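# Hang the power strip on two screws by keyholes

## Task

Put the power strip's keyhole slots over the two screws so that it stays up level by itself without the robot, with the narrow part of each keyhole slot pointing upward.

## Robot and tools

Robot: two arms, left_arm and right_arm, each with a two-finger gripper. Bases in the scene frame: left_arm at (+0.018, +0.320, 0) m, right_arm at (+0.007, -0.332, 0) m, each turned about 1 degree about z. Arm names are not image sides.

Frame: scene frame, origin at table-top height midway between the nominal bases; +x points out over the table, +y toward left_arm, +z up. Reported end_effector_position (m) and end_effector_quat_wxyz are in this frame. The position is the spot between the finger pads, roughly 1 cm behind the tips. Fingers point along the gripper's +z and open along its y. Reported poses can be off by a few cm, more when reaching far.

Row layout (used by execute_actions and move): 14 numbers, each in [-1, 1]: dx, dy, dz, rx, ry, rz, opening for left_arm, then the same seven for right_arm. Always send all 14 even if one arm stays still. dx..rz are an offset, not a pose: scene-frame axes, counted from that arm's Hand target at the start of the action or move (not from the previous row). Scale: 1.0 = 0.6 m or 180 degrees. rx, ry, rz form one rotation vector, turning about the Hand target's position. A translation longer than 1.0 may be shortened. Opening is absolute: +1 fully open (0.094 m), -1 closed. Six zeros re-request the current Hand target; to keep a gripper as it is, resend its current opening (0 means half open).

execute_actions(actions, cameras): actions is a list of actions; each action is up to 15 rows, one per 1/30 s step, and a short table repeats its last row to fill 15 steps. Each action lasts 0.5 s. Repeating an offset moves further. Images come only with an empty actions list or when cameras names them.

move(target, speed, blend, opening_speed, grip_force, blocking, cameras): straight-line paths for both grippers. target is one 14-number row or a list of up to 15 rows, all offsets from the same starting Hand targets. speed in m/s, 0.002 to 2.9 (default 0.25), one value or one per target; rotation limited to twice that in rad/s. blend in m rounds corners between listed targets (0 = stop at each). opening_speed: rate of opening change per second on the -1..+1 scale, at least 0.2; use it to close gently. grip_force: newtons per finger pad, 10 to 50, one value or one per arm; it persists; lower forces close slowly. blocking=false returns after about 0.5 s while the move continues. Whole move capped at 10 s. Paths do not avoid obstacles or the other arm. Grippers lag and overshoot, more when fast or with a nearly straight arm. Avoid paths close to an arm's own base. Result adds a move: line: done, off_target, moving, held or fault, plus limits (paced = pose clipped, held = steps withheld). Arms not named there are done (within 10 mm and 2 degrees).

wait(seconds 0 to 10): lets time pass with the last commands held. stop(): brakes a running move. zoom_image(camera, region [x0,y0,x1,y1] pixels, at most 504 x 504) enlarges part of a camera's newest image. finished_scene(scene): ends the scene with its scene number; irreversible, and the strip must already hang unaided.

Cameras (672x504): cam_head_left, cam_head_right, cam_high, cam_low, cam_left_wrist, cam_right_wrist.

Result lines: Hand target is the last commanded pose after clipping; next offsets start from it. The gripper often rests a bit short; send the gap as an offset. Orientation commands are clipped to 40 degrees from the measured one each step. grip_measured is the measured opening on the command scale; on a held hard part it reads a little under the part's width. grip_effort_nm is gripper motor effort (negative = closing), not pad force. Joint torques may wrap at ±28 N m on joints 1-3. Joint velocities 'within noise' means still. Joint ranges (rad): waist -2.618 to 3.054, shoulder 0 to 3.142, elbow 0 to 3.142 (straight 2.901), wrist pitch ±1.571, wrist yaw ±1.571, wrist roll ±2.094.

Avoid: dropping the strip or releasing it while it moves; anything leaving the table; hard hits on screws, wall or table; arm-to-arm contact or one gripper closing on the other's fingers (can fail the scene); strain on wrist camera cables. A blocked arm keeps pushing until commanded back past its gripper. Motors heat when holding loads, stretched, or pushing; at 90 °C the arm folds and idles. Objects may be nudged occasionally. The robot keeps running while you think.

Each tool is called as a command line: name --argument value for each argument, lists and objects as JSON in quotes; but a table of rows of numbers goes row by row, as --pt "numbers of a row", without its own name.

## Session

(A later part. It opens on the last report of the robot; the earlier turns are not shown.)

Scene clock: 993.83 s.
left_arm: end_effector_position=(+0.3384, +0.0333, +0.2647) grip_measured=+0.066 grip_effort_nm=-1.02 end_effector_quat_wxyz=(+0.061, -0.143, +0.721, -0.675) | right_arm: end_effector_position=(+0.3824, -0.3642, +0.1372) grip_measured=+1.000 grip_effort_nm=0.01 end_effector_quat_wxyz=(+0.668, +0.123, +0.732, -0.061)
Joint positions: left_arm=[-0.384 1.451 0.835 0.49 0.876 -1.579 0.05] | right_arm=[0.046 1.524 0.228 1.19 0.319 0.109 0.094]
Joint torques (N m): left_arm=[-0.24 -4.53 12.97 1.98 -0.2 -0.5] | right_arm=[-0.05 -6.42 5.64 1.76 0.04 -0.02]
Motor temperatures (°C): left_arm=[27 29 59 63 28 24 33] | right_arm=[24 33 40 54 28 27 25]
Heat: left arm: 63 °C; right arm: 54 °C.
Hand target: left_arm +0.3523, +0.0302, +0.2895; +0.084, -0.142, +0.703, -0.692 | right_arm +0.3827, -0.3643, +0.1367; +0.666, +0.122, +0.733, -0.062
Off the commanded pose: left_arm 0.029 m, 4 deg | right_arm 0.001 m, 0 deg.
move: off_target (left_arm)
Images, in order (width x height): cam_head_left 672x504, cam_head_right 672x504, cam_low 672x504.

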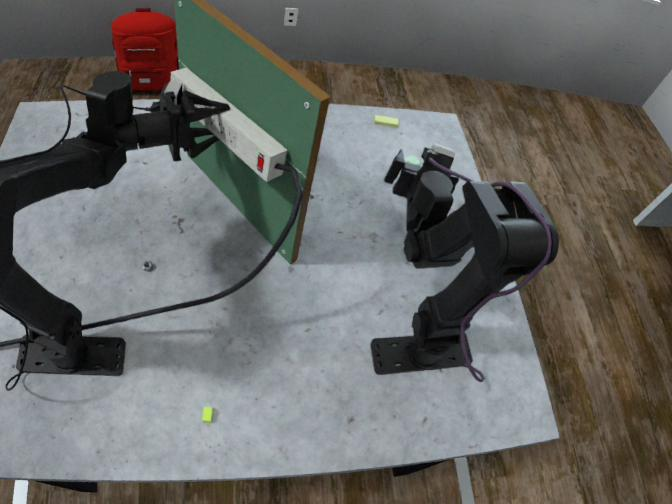

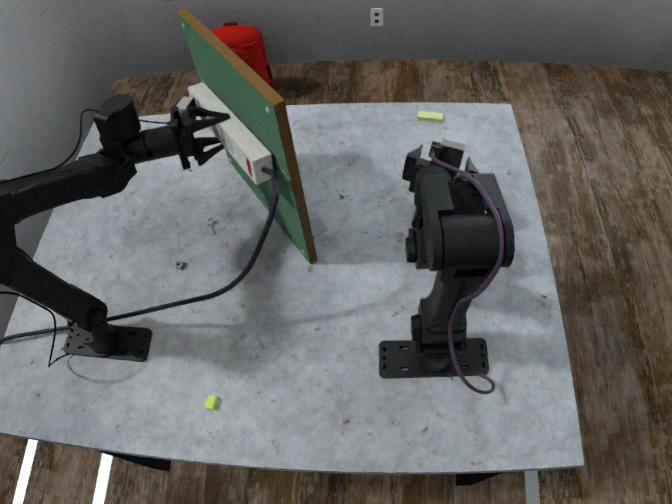

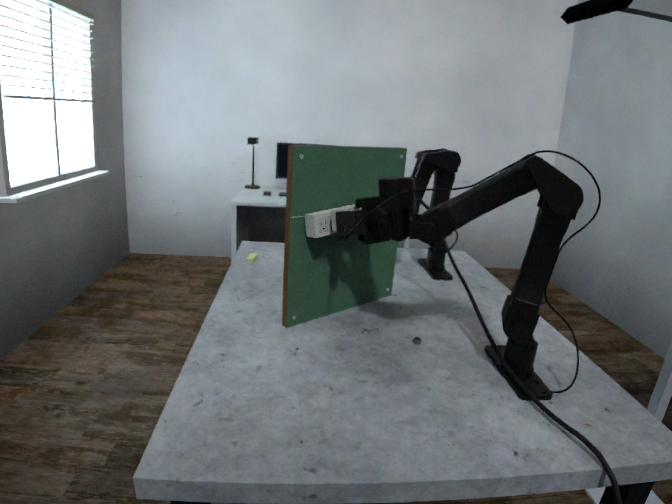

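move --pt "0.013 -0.025 0.015 0 0 0.02 -0.06 0 0 0 0 0 0 1" --pt "0.018 -0.035 0.02 0 0 0.035 -0.06 0 0 0 0 0 0 1" --speed 0.06 --cameras '["cam_low","cam_head_left","cam_head_right"]'

zoom_image --camera "cam_low" --region '[280, 140, 430, 290]'

zoom_image --camera "cam_head_right" --region '[170, 80, 290, 200]'

zoom_image --camera "cam_head_left" --region '[160, 60, 300, 200]'

Scene clock: 1002.80 s.
left_arm: end_effector_position=(+0.3396, +0.0318, +0.2658) grip_measured=+0.066 grip_effort_nm=-1.02 end_effector_quat_wxyz=(+0.071, -0.164, +0.724, -0.667) | right_arm: end_effector_position=(+0.3824, -0.3642, +0.1372) grip_measured=+1.000 grip_effort_nm=0.01 end_effector_quat_wxyz=(+0.668, +0.123, +0.732, -0.061)
Joint positions: left_arm=[-0.405 1.427 0.842 0.438 0.813 -1.579 0.05] | right_arm=[0.046 1.524 0.228 1.19 0.319 0.109 0.094]
Joint torques (N m): left_arm=[-5.11 -3.7 15.77 2.23 -1.65 -0.67] | right_arm=[-0.02 -6.43 5.68 1.75 0.03 -0.02]
Motor temperatures (°C): left_arm=[26 30 60 64 28 24 33] | right_arm=[24 33 40 54 28 27 25]
Heat: left arm: 64 °C; right arm: 54 °C.
Hand target: left_arm +0.3631, +0.0093, +0.3016; +0.122, -0.180, +0.694, -0.686 | right_arm +0.3827, -0.3643, +0.1367; +0.666, +0.122, +0.733, -0.062
Off the commanded pose: left_arm 0.048 m, 7 deg | right_arm 0.001 m, 0 deg.
move: off_target (left_arm)
Images, in order (width x height): cam_head_left 672x504, cam_head_right 672x504, cam_low 672x504.

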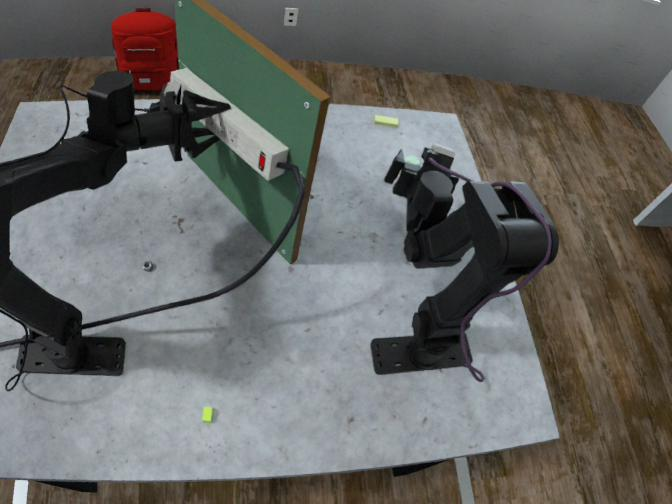

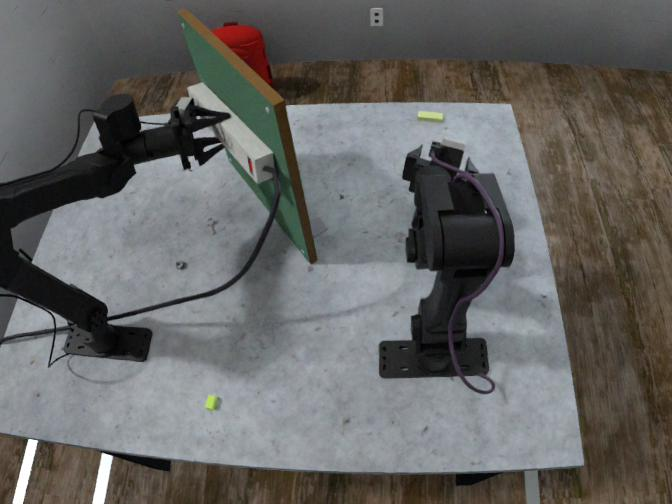

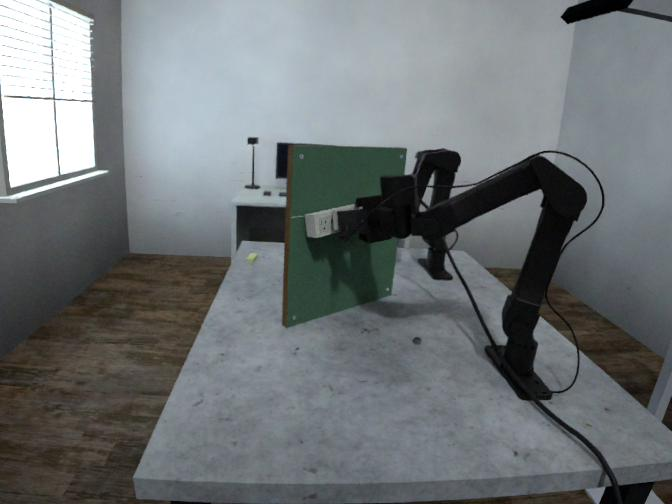

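Scaled by 3.360 from the camera's 672x504 image, which has a finer 960x720 frame.

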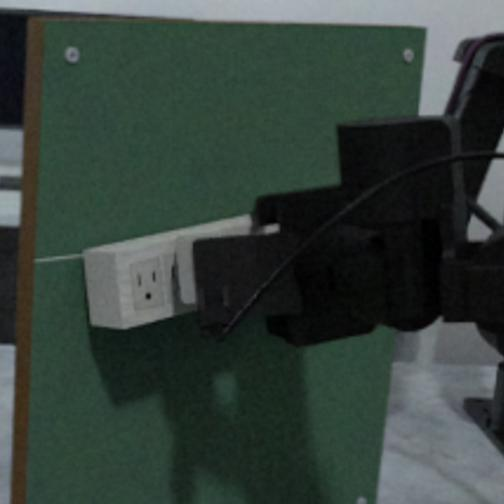

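Scaled by 4.200 from the camera's 672x504 image, which has a finer 960x720 frame.

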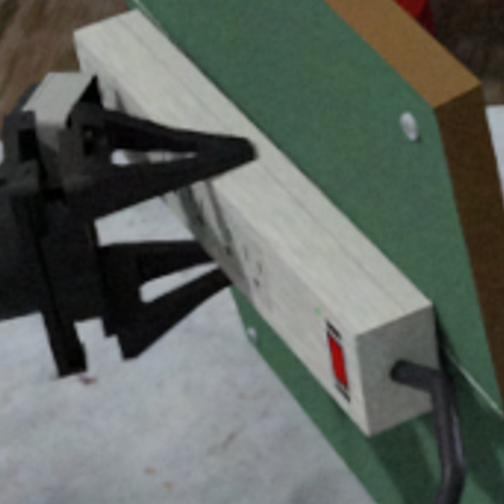

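Scaled by 3.600 from the camera's 672x504 image, which has a finer 960x720 frame.

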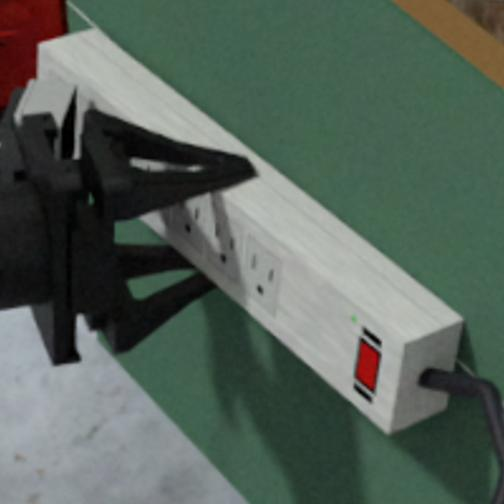

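move --pt "-0.004 0.008 -0.04 0.01 0 0 -0.06 0 0 0 0 0 0 1" --pt "-0.009 0.018 -0.09 0.03 0.0 0 -0.06 0 0 0 0 0 0 1" --speed 0.05 --cameras '["cam_low","cam_head_left","cam_head_right"]'

zoom_image --camera "cam_low" --region '[280, 140, 430, 290]'

zoom_image --camera "cam_head_right" --region '[170, 80, 290, 200]'

Scene clock: 1009.63 s.
left_arm: end_effector_position=(+0.3395, +0.0321, +0.2639) grip_measured=+0.066 grip_effort_nm=-1.03 end_effector_quat_wxyz=(+0.081, -0.156, +0.722, -0.669) | right_arm: end_effector_position=(+0.3824, -0.3642, +0.1372) grip_measured=+1.000 grip_effort_nm=0.01 end_effector_quat_wxyz=(+0.668, +0.123, +0.732, -0.061)
Joint positions: left_arm=[-0.406 1.429 0.824 0.47 0.806 -1.566 0.05] | right_arm=[0.046 1.524 0.228 1.19 0.319 0.109 0.094]
Joint torques (N m): left_arm=[-3.52 -1.59 7.92 1.95 -1.52 0.6] | right_arm=[-0.03 -6.42 5.65 1.76 0.03 -0.02]
Motor temperatures (°C): left_arm=[27 30 63 65 29 24 33] | right_arm=[24 33 40 54 28 27 25]
Heat: left arm: 65 °C; right arm: 54 °C.
Hand target: left_arm +0.3578, +0.0201, +0.2475; +0.130, -0.174, +0.726, -0.653 | right_arm +0.3827, -0.3643, +0.1367; +0.666, +0.122, +0.733, -0.062
Off the commanded pose: left_arm 0.027 m, 6 deg | right_arm 0.001 m, 0 deg.
move: off_target (left_arm)
Images, in order (width x height): cam_head_left 672x504, cam_head_right 672x504, cam_low 672x504.

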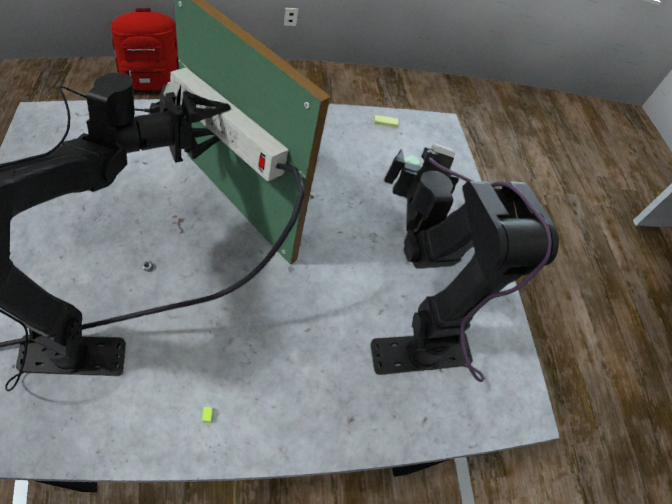

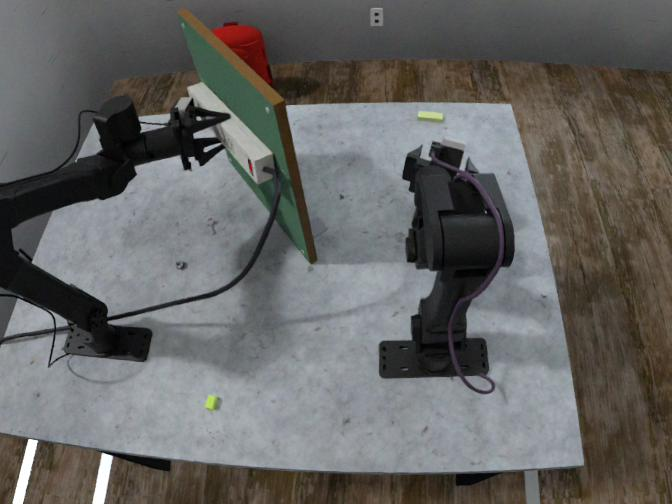

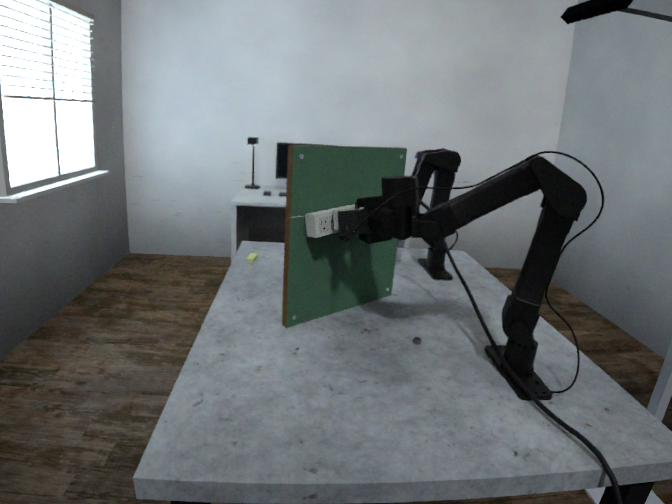

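Scaled by 3.360 from the camera's 672x504 image, which has a finer 960x720 frame.

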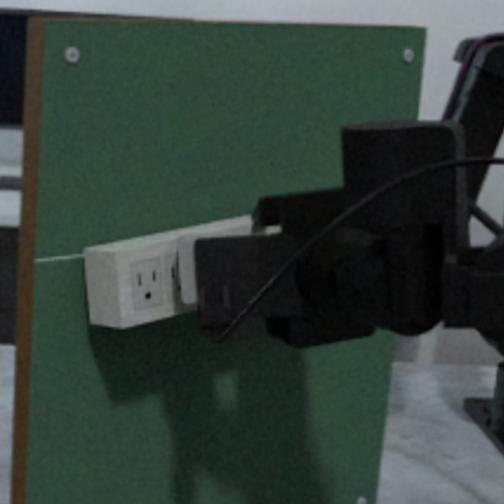

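Scaled by 4.200 from the camera's 672x504 image, which has a finer 960x720 frame.

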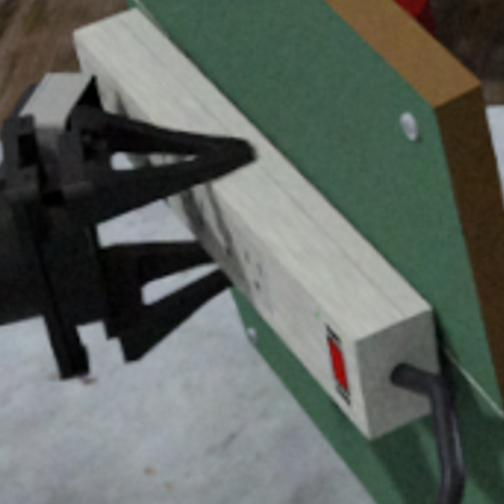

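Stiction; relieve press and lower more.

move --pt "-0.006 0.014 -0.03 0.02 0.01 0 -0.06 0 0 0 0 0 0 1" --pt "-0.010 0.022 -0.06 0.03 0.015 0 -0.06 0 0 0 0 0 0 1" --speed 0.05 --cameras '["cam_low","cam_head_left","cam_head_right"]'

zoom_image --camera "cam_low" --region '[280, 140, 430, 290]'

zoom_image --camera "cam_head_right" --region '[170, 80, 290, 200]'

Scene clock: 1017.77 s.
left_arm: end_effector_position=(+0.3386, +0.0297, +0.2593) grip_measured=+0.066 grip_effort_nm=-1.02 end_effector_quat_wxyz=(+0.117, -0.129, +0.727, -0.664) | right_arm: end_effector_position=(+0.3824, -0.3642, +0.1372) grip_measured=+1.000 grip_effort_nm=0.01 end_effector_quat_wxyz=(+0.668, +0.123, +0.732, -0.061)
Joint positions: left_arm=[-0.422 1.43 0.801 0.502 0.774 -1.484 0.05] | right_arm=[0.046 1.524 0.228 1.19 0.319 0.109 0.094]
Joint torques (N m): left_arm=[-0.72 -2.8 4.75 0.81 -1.11 0.66] | right_arm=[-0.02 -6.45 5.68 1.75 0.03 -0.02]
Motor temperatures (°C): left_arm=[27 29 61 64 29 24 33] | right_arm=[24 33 40 54 28 27 25]
Heat: left arm: 64 °C; right arm: 54 °C.
Hand target: left_arm +0.3517, +0.0333, +0.2114; +0.121, -0.183, +0.759, -0.613 | right_arm +0.3827, -0.3643, +0.1367; +0.666, +0.122, +0.733, -0.062
Off the commanded pose: left_arm 0.050 m, 9 deg | right_arm 0.001 m, 0 deg.
move: off_target (left_arm)
Images, in order (width x height): cam_head_left 672x504, cam_head_right 672x504, cam_low 672x504.

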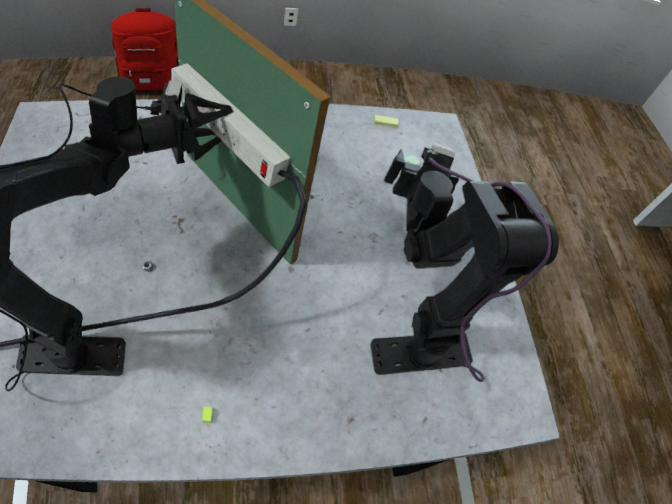

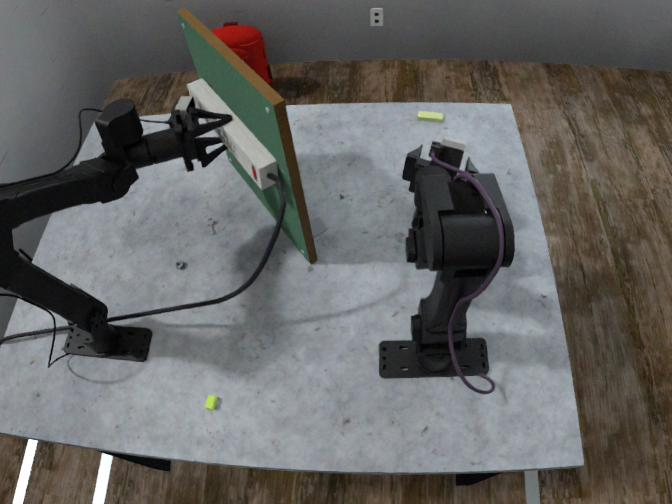

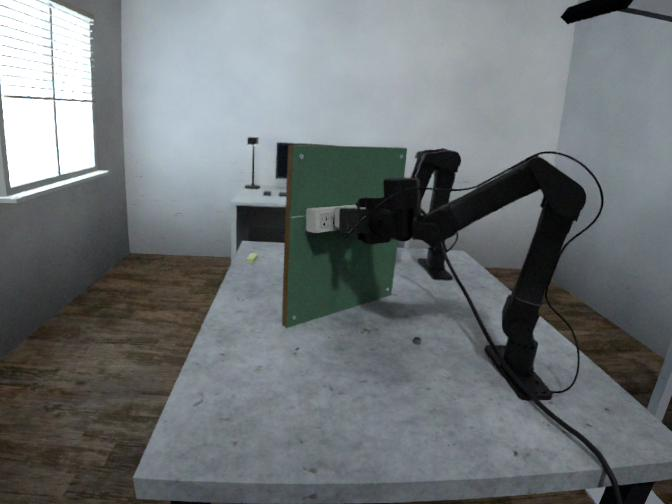

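Scaled by 3.360 from the camera's 672x504 image, which has a finer 960x720 frame.

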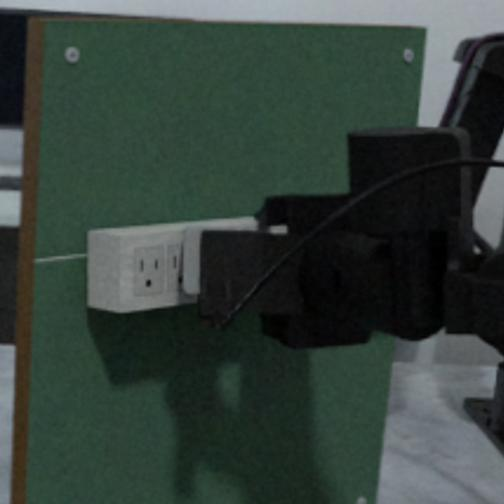

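Scaled by 4.200 from the camera's 672x504 image, which has a finer 960x720 frame.

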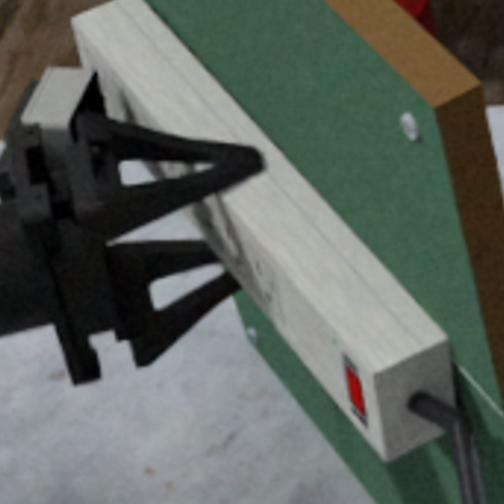

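move --pt "-0.004 0.008 -0.03 -0.012 0.02 0 -0.06 0 0 0 0 0 0 1" --speed 0.05 --cameras '["cam_low","cam_head_left","cam_head_right"]'

zoom_image --camera "cam_low" --region '[280, 140, 430, 290]'

zoom_image --camera "cam_head_right" --region '[170, 80, 290, 200]'

Scene clock: 1024.20 s.
left_arm: end_effector_position=(+0.3385, +0.0320, +0.2572) grip_measured=+0.066 grip_effort_nm=-1.02 end_effector_quat_wxyz=(+0.127, -0.133, +0.710, -0.680) | right_arm: end_effector_position=(+0.3824, -0.3642, +0.1372) grip_measured=+1.000 grip_effort_nm=0.01 end_effector_quat_wxyz=(+0.668, +0.123, +0.732, -0.061)
Joint positions: left_arm=[-0.422 1.44 0.743 0.637 0.758 -1.531 0.05] | right_arm=[0.046 1.524 0.228 1.19 0.319 0.109 0.094]
Joint torques (N m): left_arm=[0.5 -2.19 4 0.41 -0.6 0.41] | right_arm=[-0.05 -6.45 5.68 1.75 0.04 -0.02]
Motor temperatures (°C): left_arm=[26 29 59 61 29 24 33] | right_arm=[24 33 40 54 28 27 25]
Heat: left arm: 61 °C; right arm: 54 °C.
Hand target: left_arm +0.3493, +0.0381, +0.1935; +0.094, -0.205, +0.750, -0.622 | right_arm +0.3827, -0.3643, +0.1367; +0.666, +0.122, +0.733, -0.062
Off the commanded pose: left_arm 0.065 m, 12 deg | right_arm 0.001 m, 0 deg.
move: off_target (left_arm)
Images, in order (width x height): cam_head_left 672x504, cam_head_right 672x504, cam_low 672x504.

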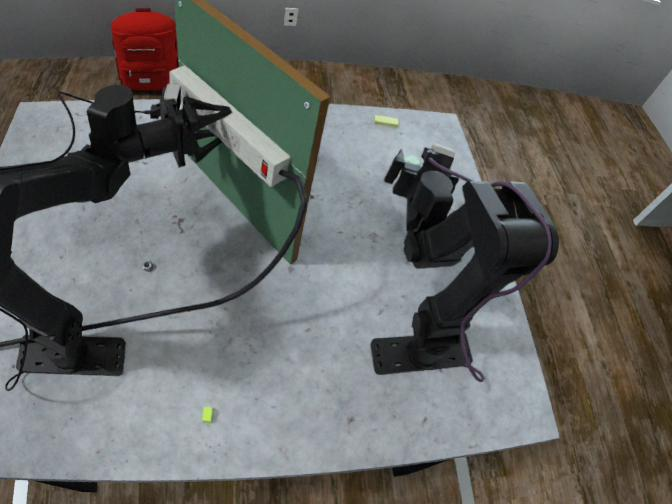

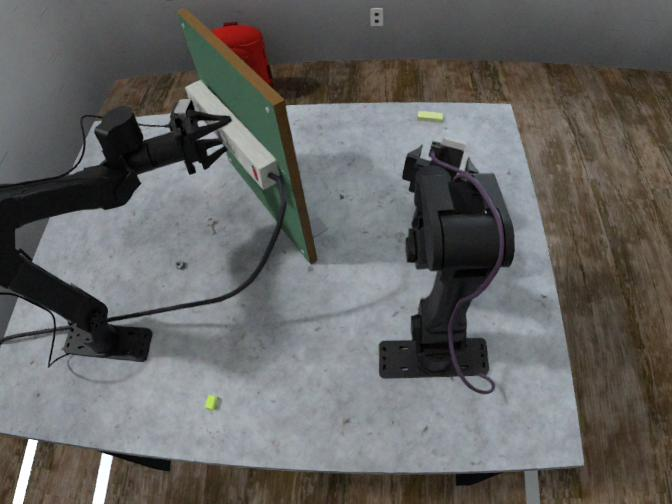

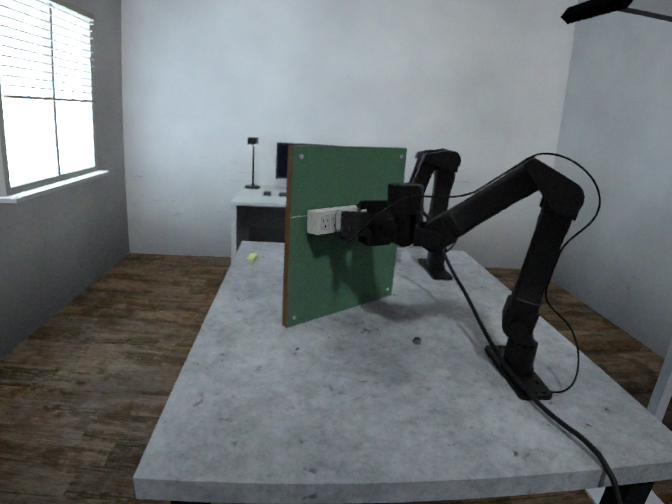

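Scaled by 3.360 from the camera's 672x504 image, which has a finer 960x720 frame.

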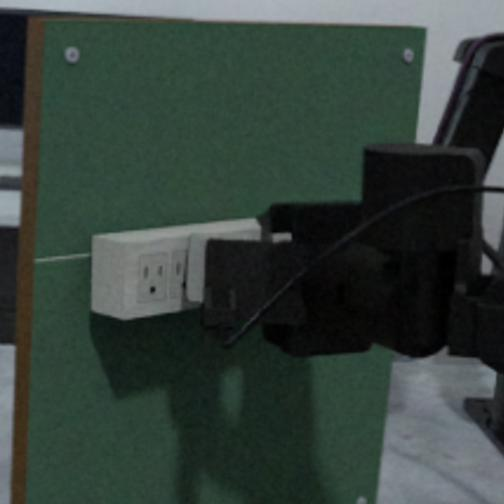

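Scaled by 4.200 from the camera's 672x504 image, which has a finer 960x720 frame.

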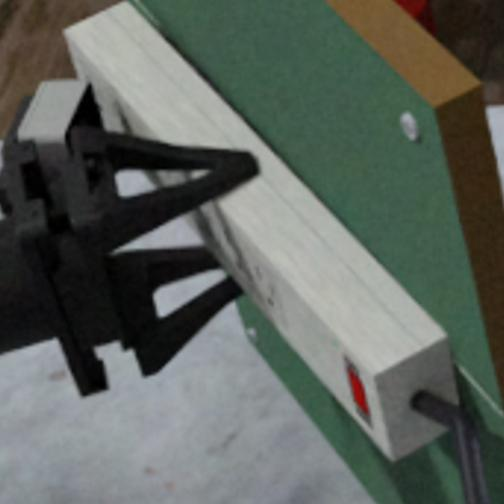

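move --pt "0.0 0.0 0.03 0.01 -0.018 -0.01 -0.06 0 0 0 0 0 0 1" --pt "0.010 -0.022 0.06 -0.015 -0.03 -0.03 -0.06 0 0 0 0 0 0 1" --pt "0.018 -0.04 0.075 -0.025 -0.035 -0.045 -0.06 0 0 0 0 0 0 1" --speed 0.06 --cameras '["cam_low","cam_head_left","cam_head_right"]'

zoom_image --camera "cam_low" --region '[280, 140, 430, 290]'

zoom_image --camera "cam_head_right" --region '[170, 80, 290, 200]'

Scene clock: 1033.90 s.
left_arm: end_effector_position=(+0.3389, +0.0296, +0.2544) grip_measured=+0.066 grip_effort_nm=-1.02 end_effector_quat_wxyz=(+0.094, -0.076, +0.720, -0.683) | right_arm: end_effector_position=(+0.3824, -0.3642, +0.1372) grip_measured=+1.000 grip_effort_nm=0.01 end_effector_quat_wxyz=(+0.668, +0.123, +0.732, -0.061)
Joint positions: left_arm=[-0.377 1.516 0.809 0.627 0.931 -1.474 0.05] | right_arm=[0.046 1.524 0.228 1.19 0.319 0.109 0.094]
Joint torques (N m): left_arm=[-2.47 -0.49 12.83 1.07 -0.85 -0.2] | right_arm=[-0.05 -6.42 5.67 1.74 0.03 -0.02]
Motor temperatures (°C): left_arm=[26 29 57 58 28 24 33] | right_arm=[24 33 40 54 28 27 25]
Heat: left arm: 58 °C; right arm: 54 °C.
Hand target: left_arm +0.3601, +0.0140, +0.2384; +0.083, -0.120, +0.732, -0.666 | right_arm +0.3827, -0.3643, +0.1367; +0.666, +0.122, +0.733, -0.062
Off the commanded pose: left_arm 0.031 m, 6 deg | right_arm 0.001 m, 0 deg.
move: off_target (left_arm)
Images, in order (width x height): cam_head_left 672x504, cam_head_right 672x504, cam_low 672x504.

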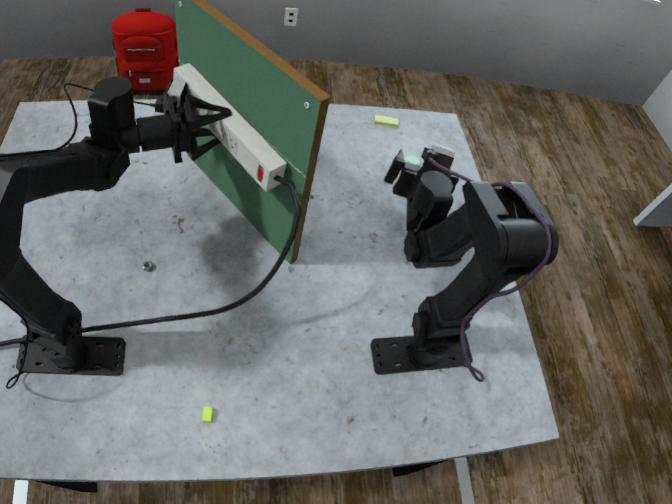

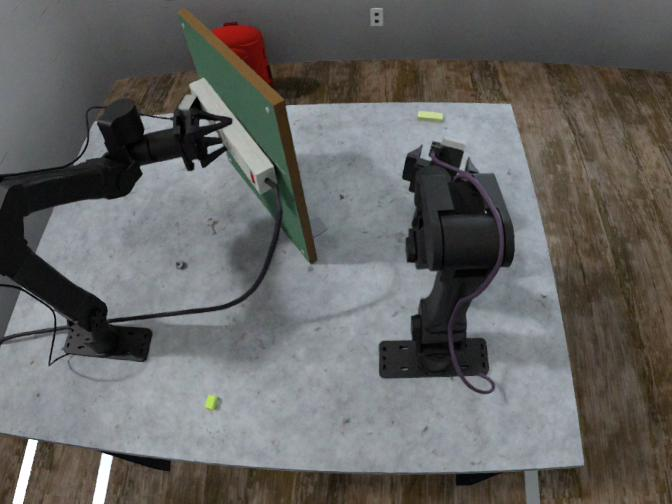

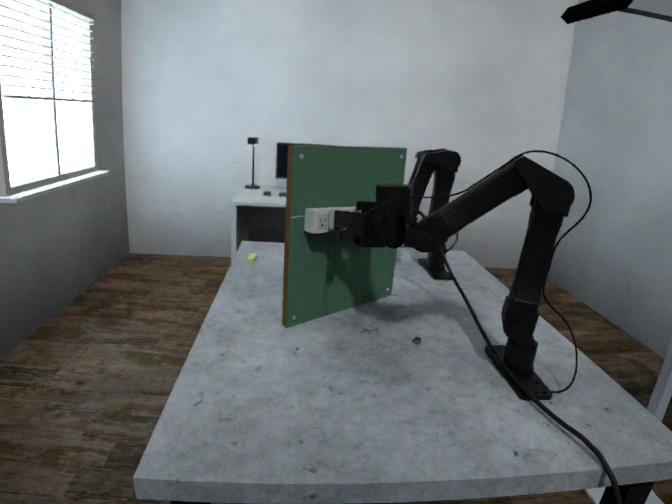

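Scaled by 3.360 from the camera's 672x504 image, which has a finer 960x720 frame.

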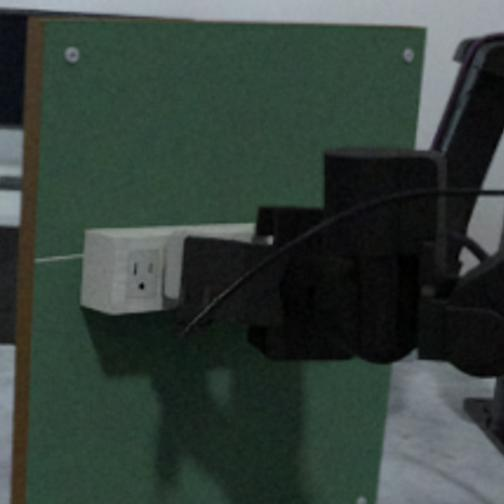

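Scaled by 4.200 from the camera's 672x504 image, which has a finer 960x720 frame.

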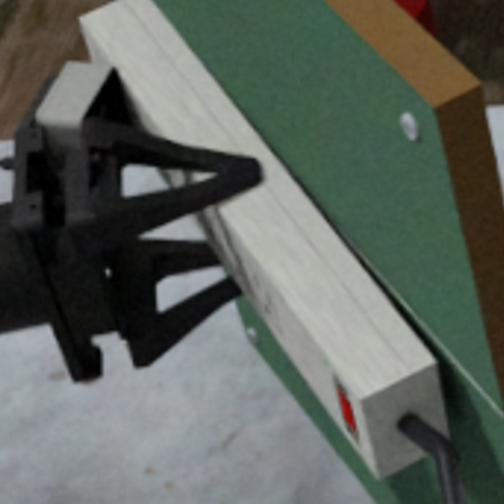

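move --pt "0.0 0.0 -0.01 -0.02 0.04 0.015 -0.06 0 0 0 0 0 0 1" --pt "-0.006 0.014 -0.02 -0.035 0.07 0.015 -0.06 0 0 0 0 0 0 1" --speed 0.06 --cameras '["cam_low","cam_head_left","cam_head_right"]'

zoom_image --camera "cam_low" --region '[280, 140, 430, 290]'

zoom_image --camera "cam_head_right" --region '[170, 80, 290, 200]'

Scene clock: 1043.90 s.
left_arm: end_effector_position=(+0.3408, +0.0280, +0.2572) grip_measured=+0.066 grip_effort_nm=-1.02 end_effector_quat_wxyz=(+0.082, -0.099, +0.694, -0.709) | right_arm: end_effector_position=(+0.3824, -0.3642, +0.1372) grip_measured=+1.000 grip_effort_nm=0.01 end_effector_quat_wxyz=(+0.668, +0.123, +0.732, -0.061)
Joint positions: left_arm=[-0.384 1.551 0.766 0.815 0.909 -1.622 0.05] | right_arm=[0.046 1.524 0.228 1.19 0.319 0.109 0.094]
Joint torques (N m): left_arm=[-1.24 -2.71 7.54 0.87 -0.82 -1.74] | right_arm=[-0.05 -6.45 5.68 1.75 0.04 -0.02]
Motor temperatures (°C): left_arm=[26 29 61 57 28 25 33] | right_arm=[24 33 40 54 28 27 25]
Heat: left arm: 61 °C; right arm: 54 °C.
Hand target: left_arm +0.3565, +0.0224, +0.2265; +0.011, -0.214, +0.696, -0.686 | right_arm +0.3827, -0.3643, +0.1367; +0.666, +0.122, +0.733, -0.062
Off the commanded pose: left_arm 0.035 m, 16 deg | right_arm 0.001 m, 0 deg.
move: off_target (left_arm)
Images, in order (width x height): cam_head_left 672x504, cam_head_right 672x504, cam_low 672x504.

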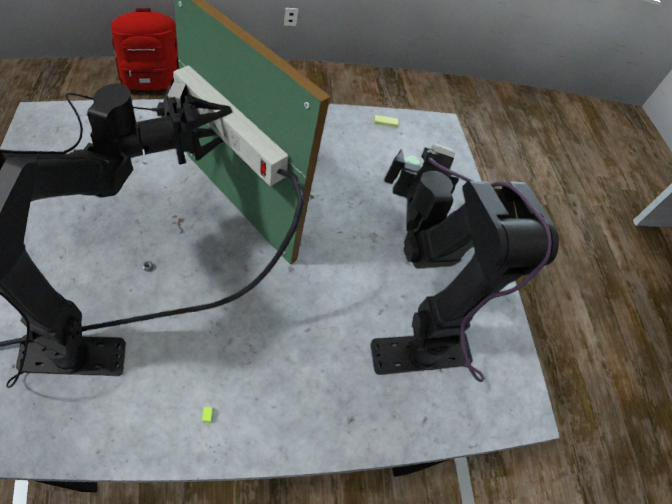

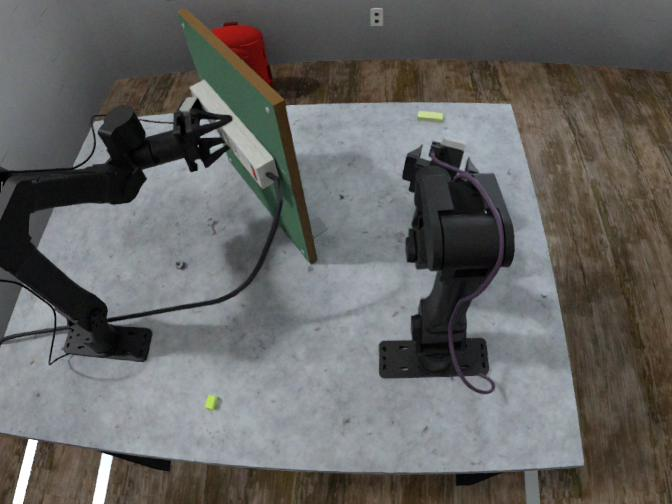

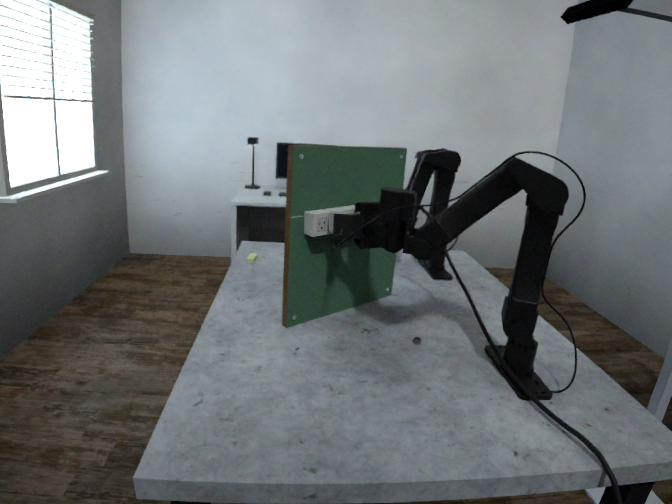

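Scaled by 3.360 from the camera's 672x504 image, which has a finer 960x720 frame.

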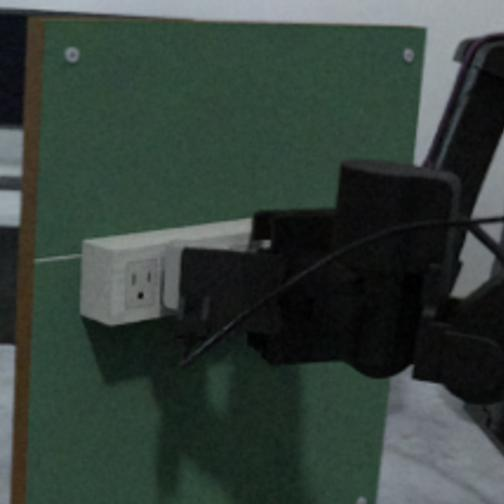

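Scaled by 4.200 from the camera's 672x504 image, which has a finer 960x720 frame.

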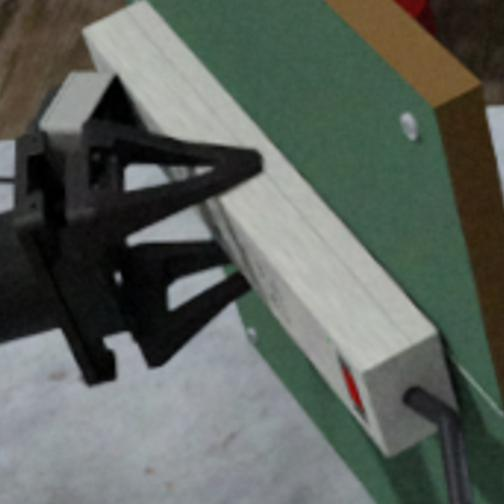

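move --pt "-0.003 0.006 -0.03 0.04 -0.055 0 -0.06 0 0 0 0 0 0 1" --speed 0.06 --cameras '["cam_low","cam_head_left","cam_head_right"]'

zoom_image --camera "cam_low" --region '[280, 140, 430, 290]'

zoom_image --camera "cam_head_right" --region '[170, 80, 290, 200]'

Scene clock: 1049.33 s.
left_arm: end_effector_position=(+0.3412, +0.0270, +0.2444) grip_measured=+0.066 grip_effort_nm=-1.02 end_effector_quat_wxyz=(+0.100, -0.091, +0.708, -0.693) | right_arm: end_effector_position=(+0.3824, -0.3642, +0.1372) grip_measured=+1.000 grip_effort_nm=0.01 end_effector_quat_wxyz=(+0.668, +0.123, +0.732, -0.061)
Joint positions: left_arm=[-0.392 1.551 0.758 0.762 0.889 -1.531 0.05] | right_arm=[0.046 1.524 0.228 1.19 0.319 0.109 0.094]
Joint torques (N m): left_arm=[-0.72 -3.67 6.71 0.57 -0.92 0.12] | right_arm=[-0.02 -6.45 5.65 1.74 0.03 -0.02]
Motor temperatures (°C): left_arm=[26 29 60 56 28 25 33] | right_arm=[24 33 40 54 28 27 25]
Heat: left arm: 60 °C; right arm: 54 °C.
Hand target: left_arm +0.3547, +0.0260, +0.2084; +0.084, -0.153, +0.734, -0.657 | right_arm +0.3827, -0.3643, +0.1367; +0.666, +0.122, +0.733, -0.062
Off the commanded pose: left_arm 0.038 m, 9 deg | right_arm 0.001 m, 0 deg.
move: off_target (left_arm)
Images, in order (width x height): cam_head_left 672x504, cam_head_right 672x504, cam_low 672x504.

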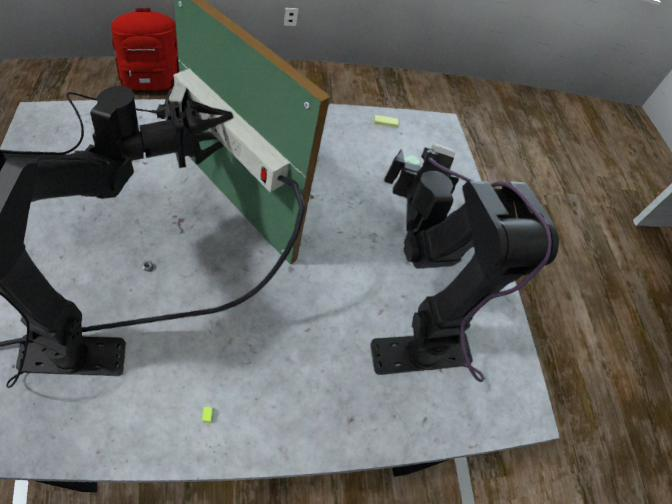

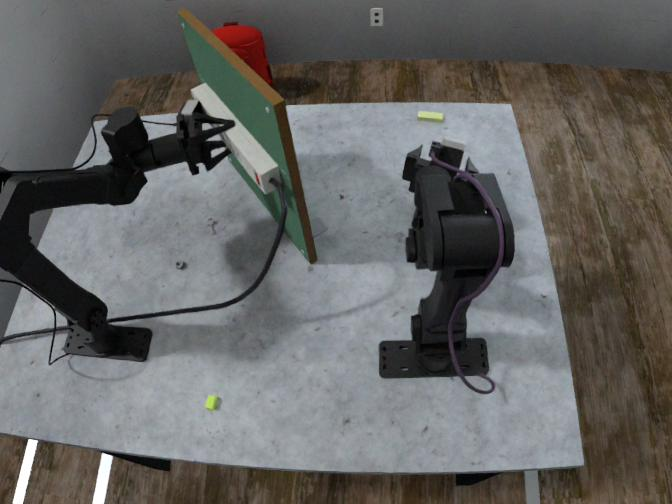

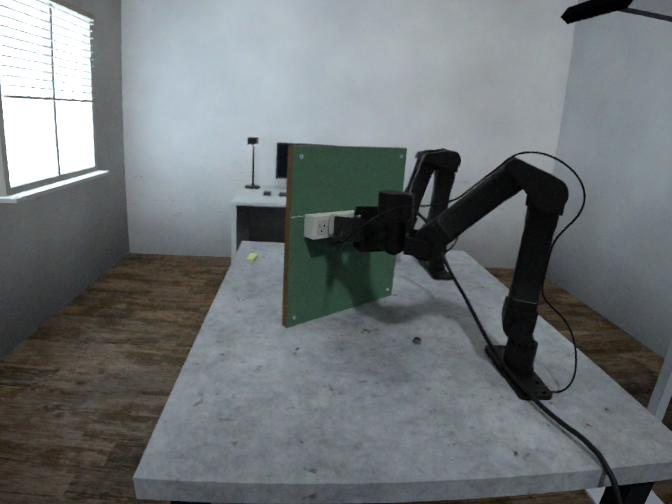

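Scaled by 3.360 from the camera's 672x504 image, which has a finer 960x720 frame.

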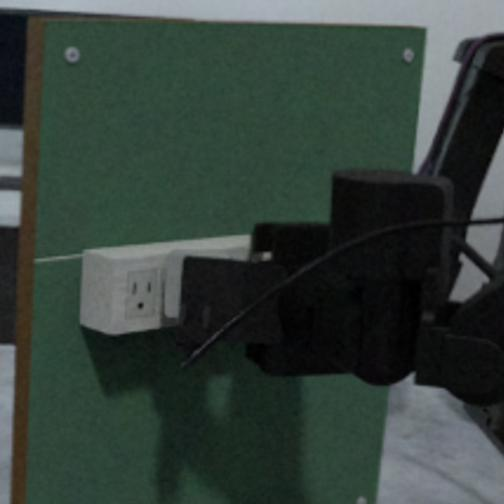

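Scaled by 4.200 from the camera's 672x504 image, which has a finer 960x720 frame.

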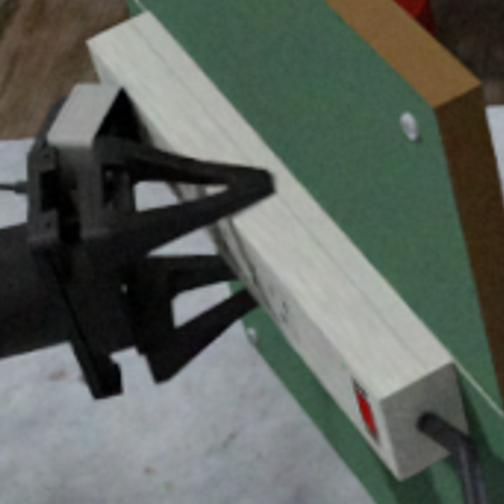

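move --pt "-0.022 0.042 -0.005 0 0 0 -0.06 0 0 0 0 0 0 1" --speed 0.06 --cameras '["cam_low","cam_head_left","cam_head_right"]'

zoom_image --camera "cam_low" --region '[280, 140, 430, 290]'

zoom_image --camera "cam_head_right" --region '[170, 80, 290, 200]'

Scene clock: 1053.37 s.
left_arm: end_effector_position=(+0.3412, +0.0308, +0.2434) grip_measured=+0.066 grip_effort_nm=-1.02 end_effector_quat_wxyz=(+0.105, -0.103, +0.707, -0.692) | right_arm: end_effector_position=(+0.3824, -0.3642, +0.1372) grip_measured=+1.000 grip_effort_nm=0.01 end_effector_quat_wxyz=(+0.668, +0.123, +0.732, -0.061)
Joint positions: left_arm=[-0.39 1.534 0.738 0.764 0.866 -1.539 0.05] | right_arm=[0.046 1.524 0.228 1.19 0.319 0.109 0.094]
Joint torques (N m): left_arm=[3.11 -6.98 1.96 0.63 -0.05 0.32] | right_arm=[-0.02 -6.42 5.68 1.75 0.04 -0.02]
Motor temperatures (°C): left_arm=[26 29 59 55 28 25 33] | right_arm=[24 33 40 54 28 27 25]
Heat: left arm: 59 °C; right arm: 54 °C.
Hand target: left_arm +0.3416, +0.0513, +0.2055; +0.084, -0.153, +0.734, -0.657 | right_arm +0.3827, -0.3643, +0.1367; +0.666, +0.122, +0.733, -0.062
Off the commanded pose: left_arm 0.043 m, 8 deg | right_arm 0.001 m, 0 deg.
move: off_target (left_arm)
Images, in order (width x height): cam_head_left 672x504, cam_head_right 672x504, cam_low 672x504.

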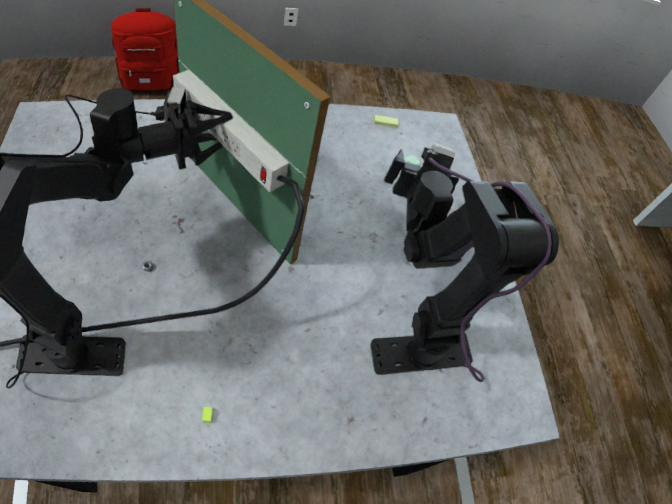

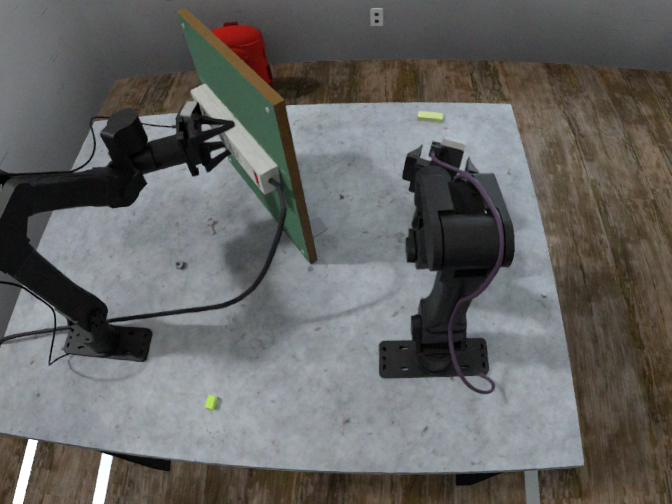

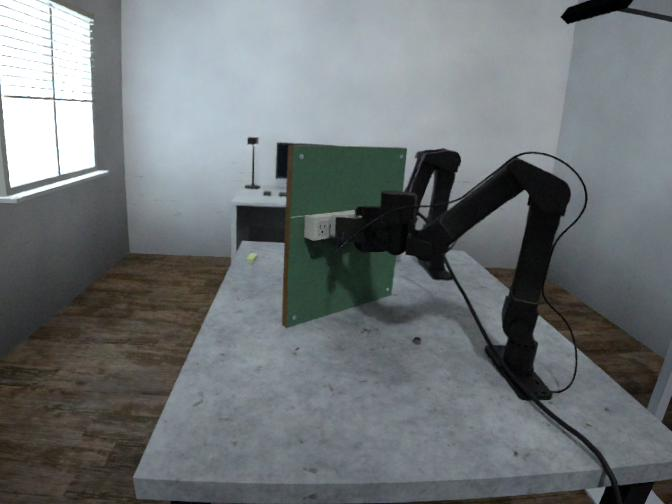

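Scaled by 3.360 from the camera's 672x504 image, which has a finer 960x720 frame.

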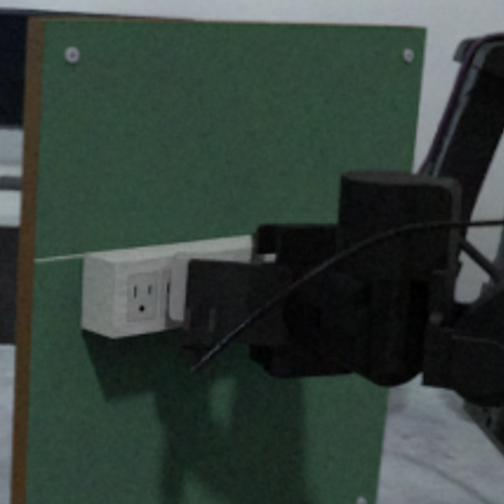

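Scaled by 4.200 from the camera's 672x504 image, which has a finer 960x720 frame.

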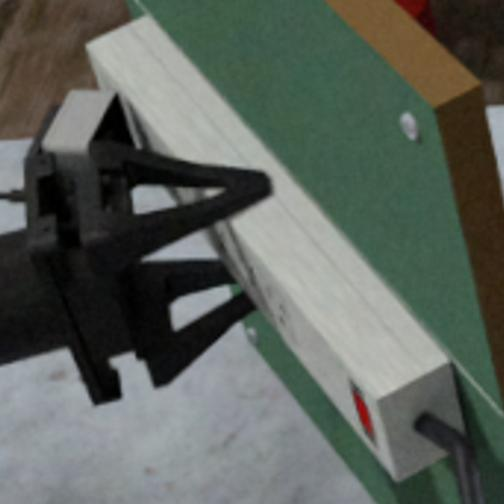

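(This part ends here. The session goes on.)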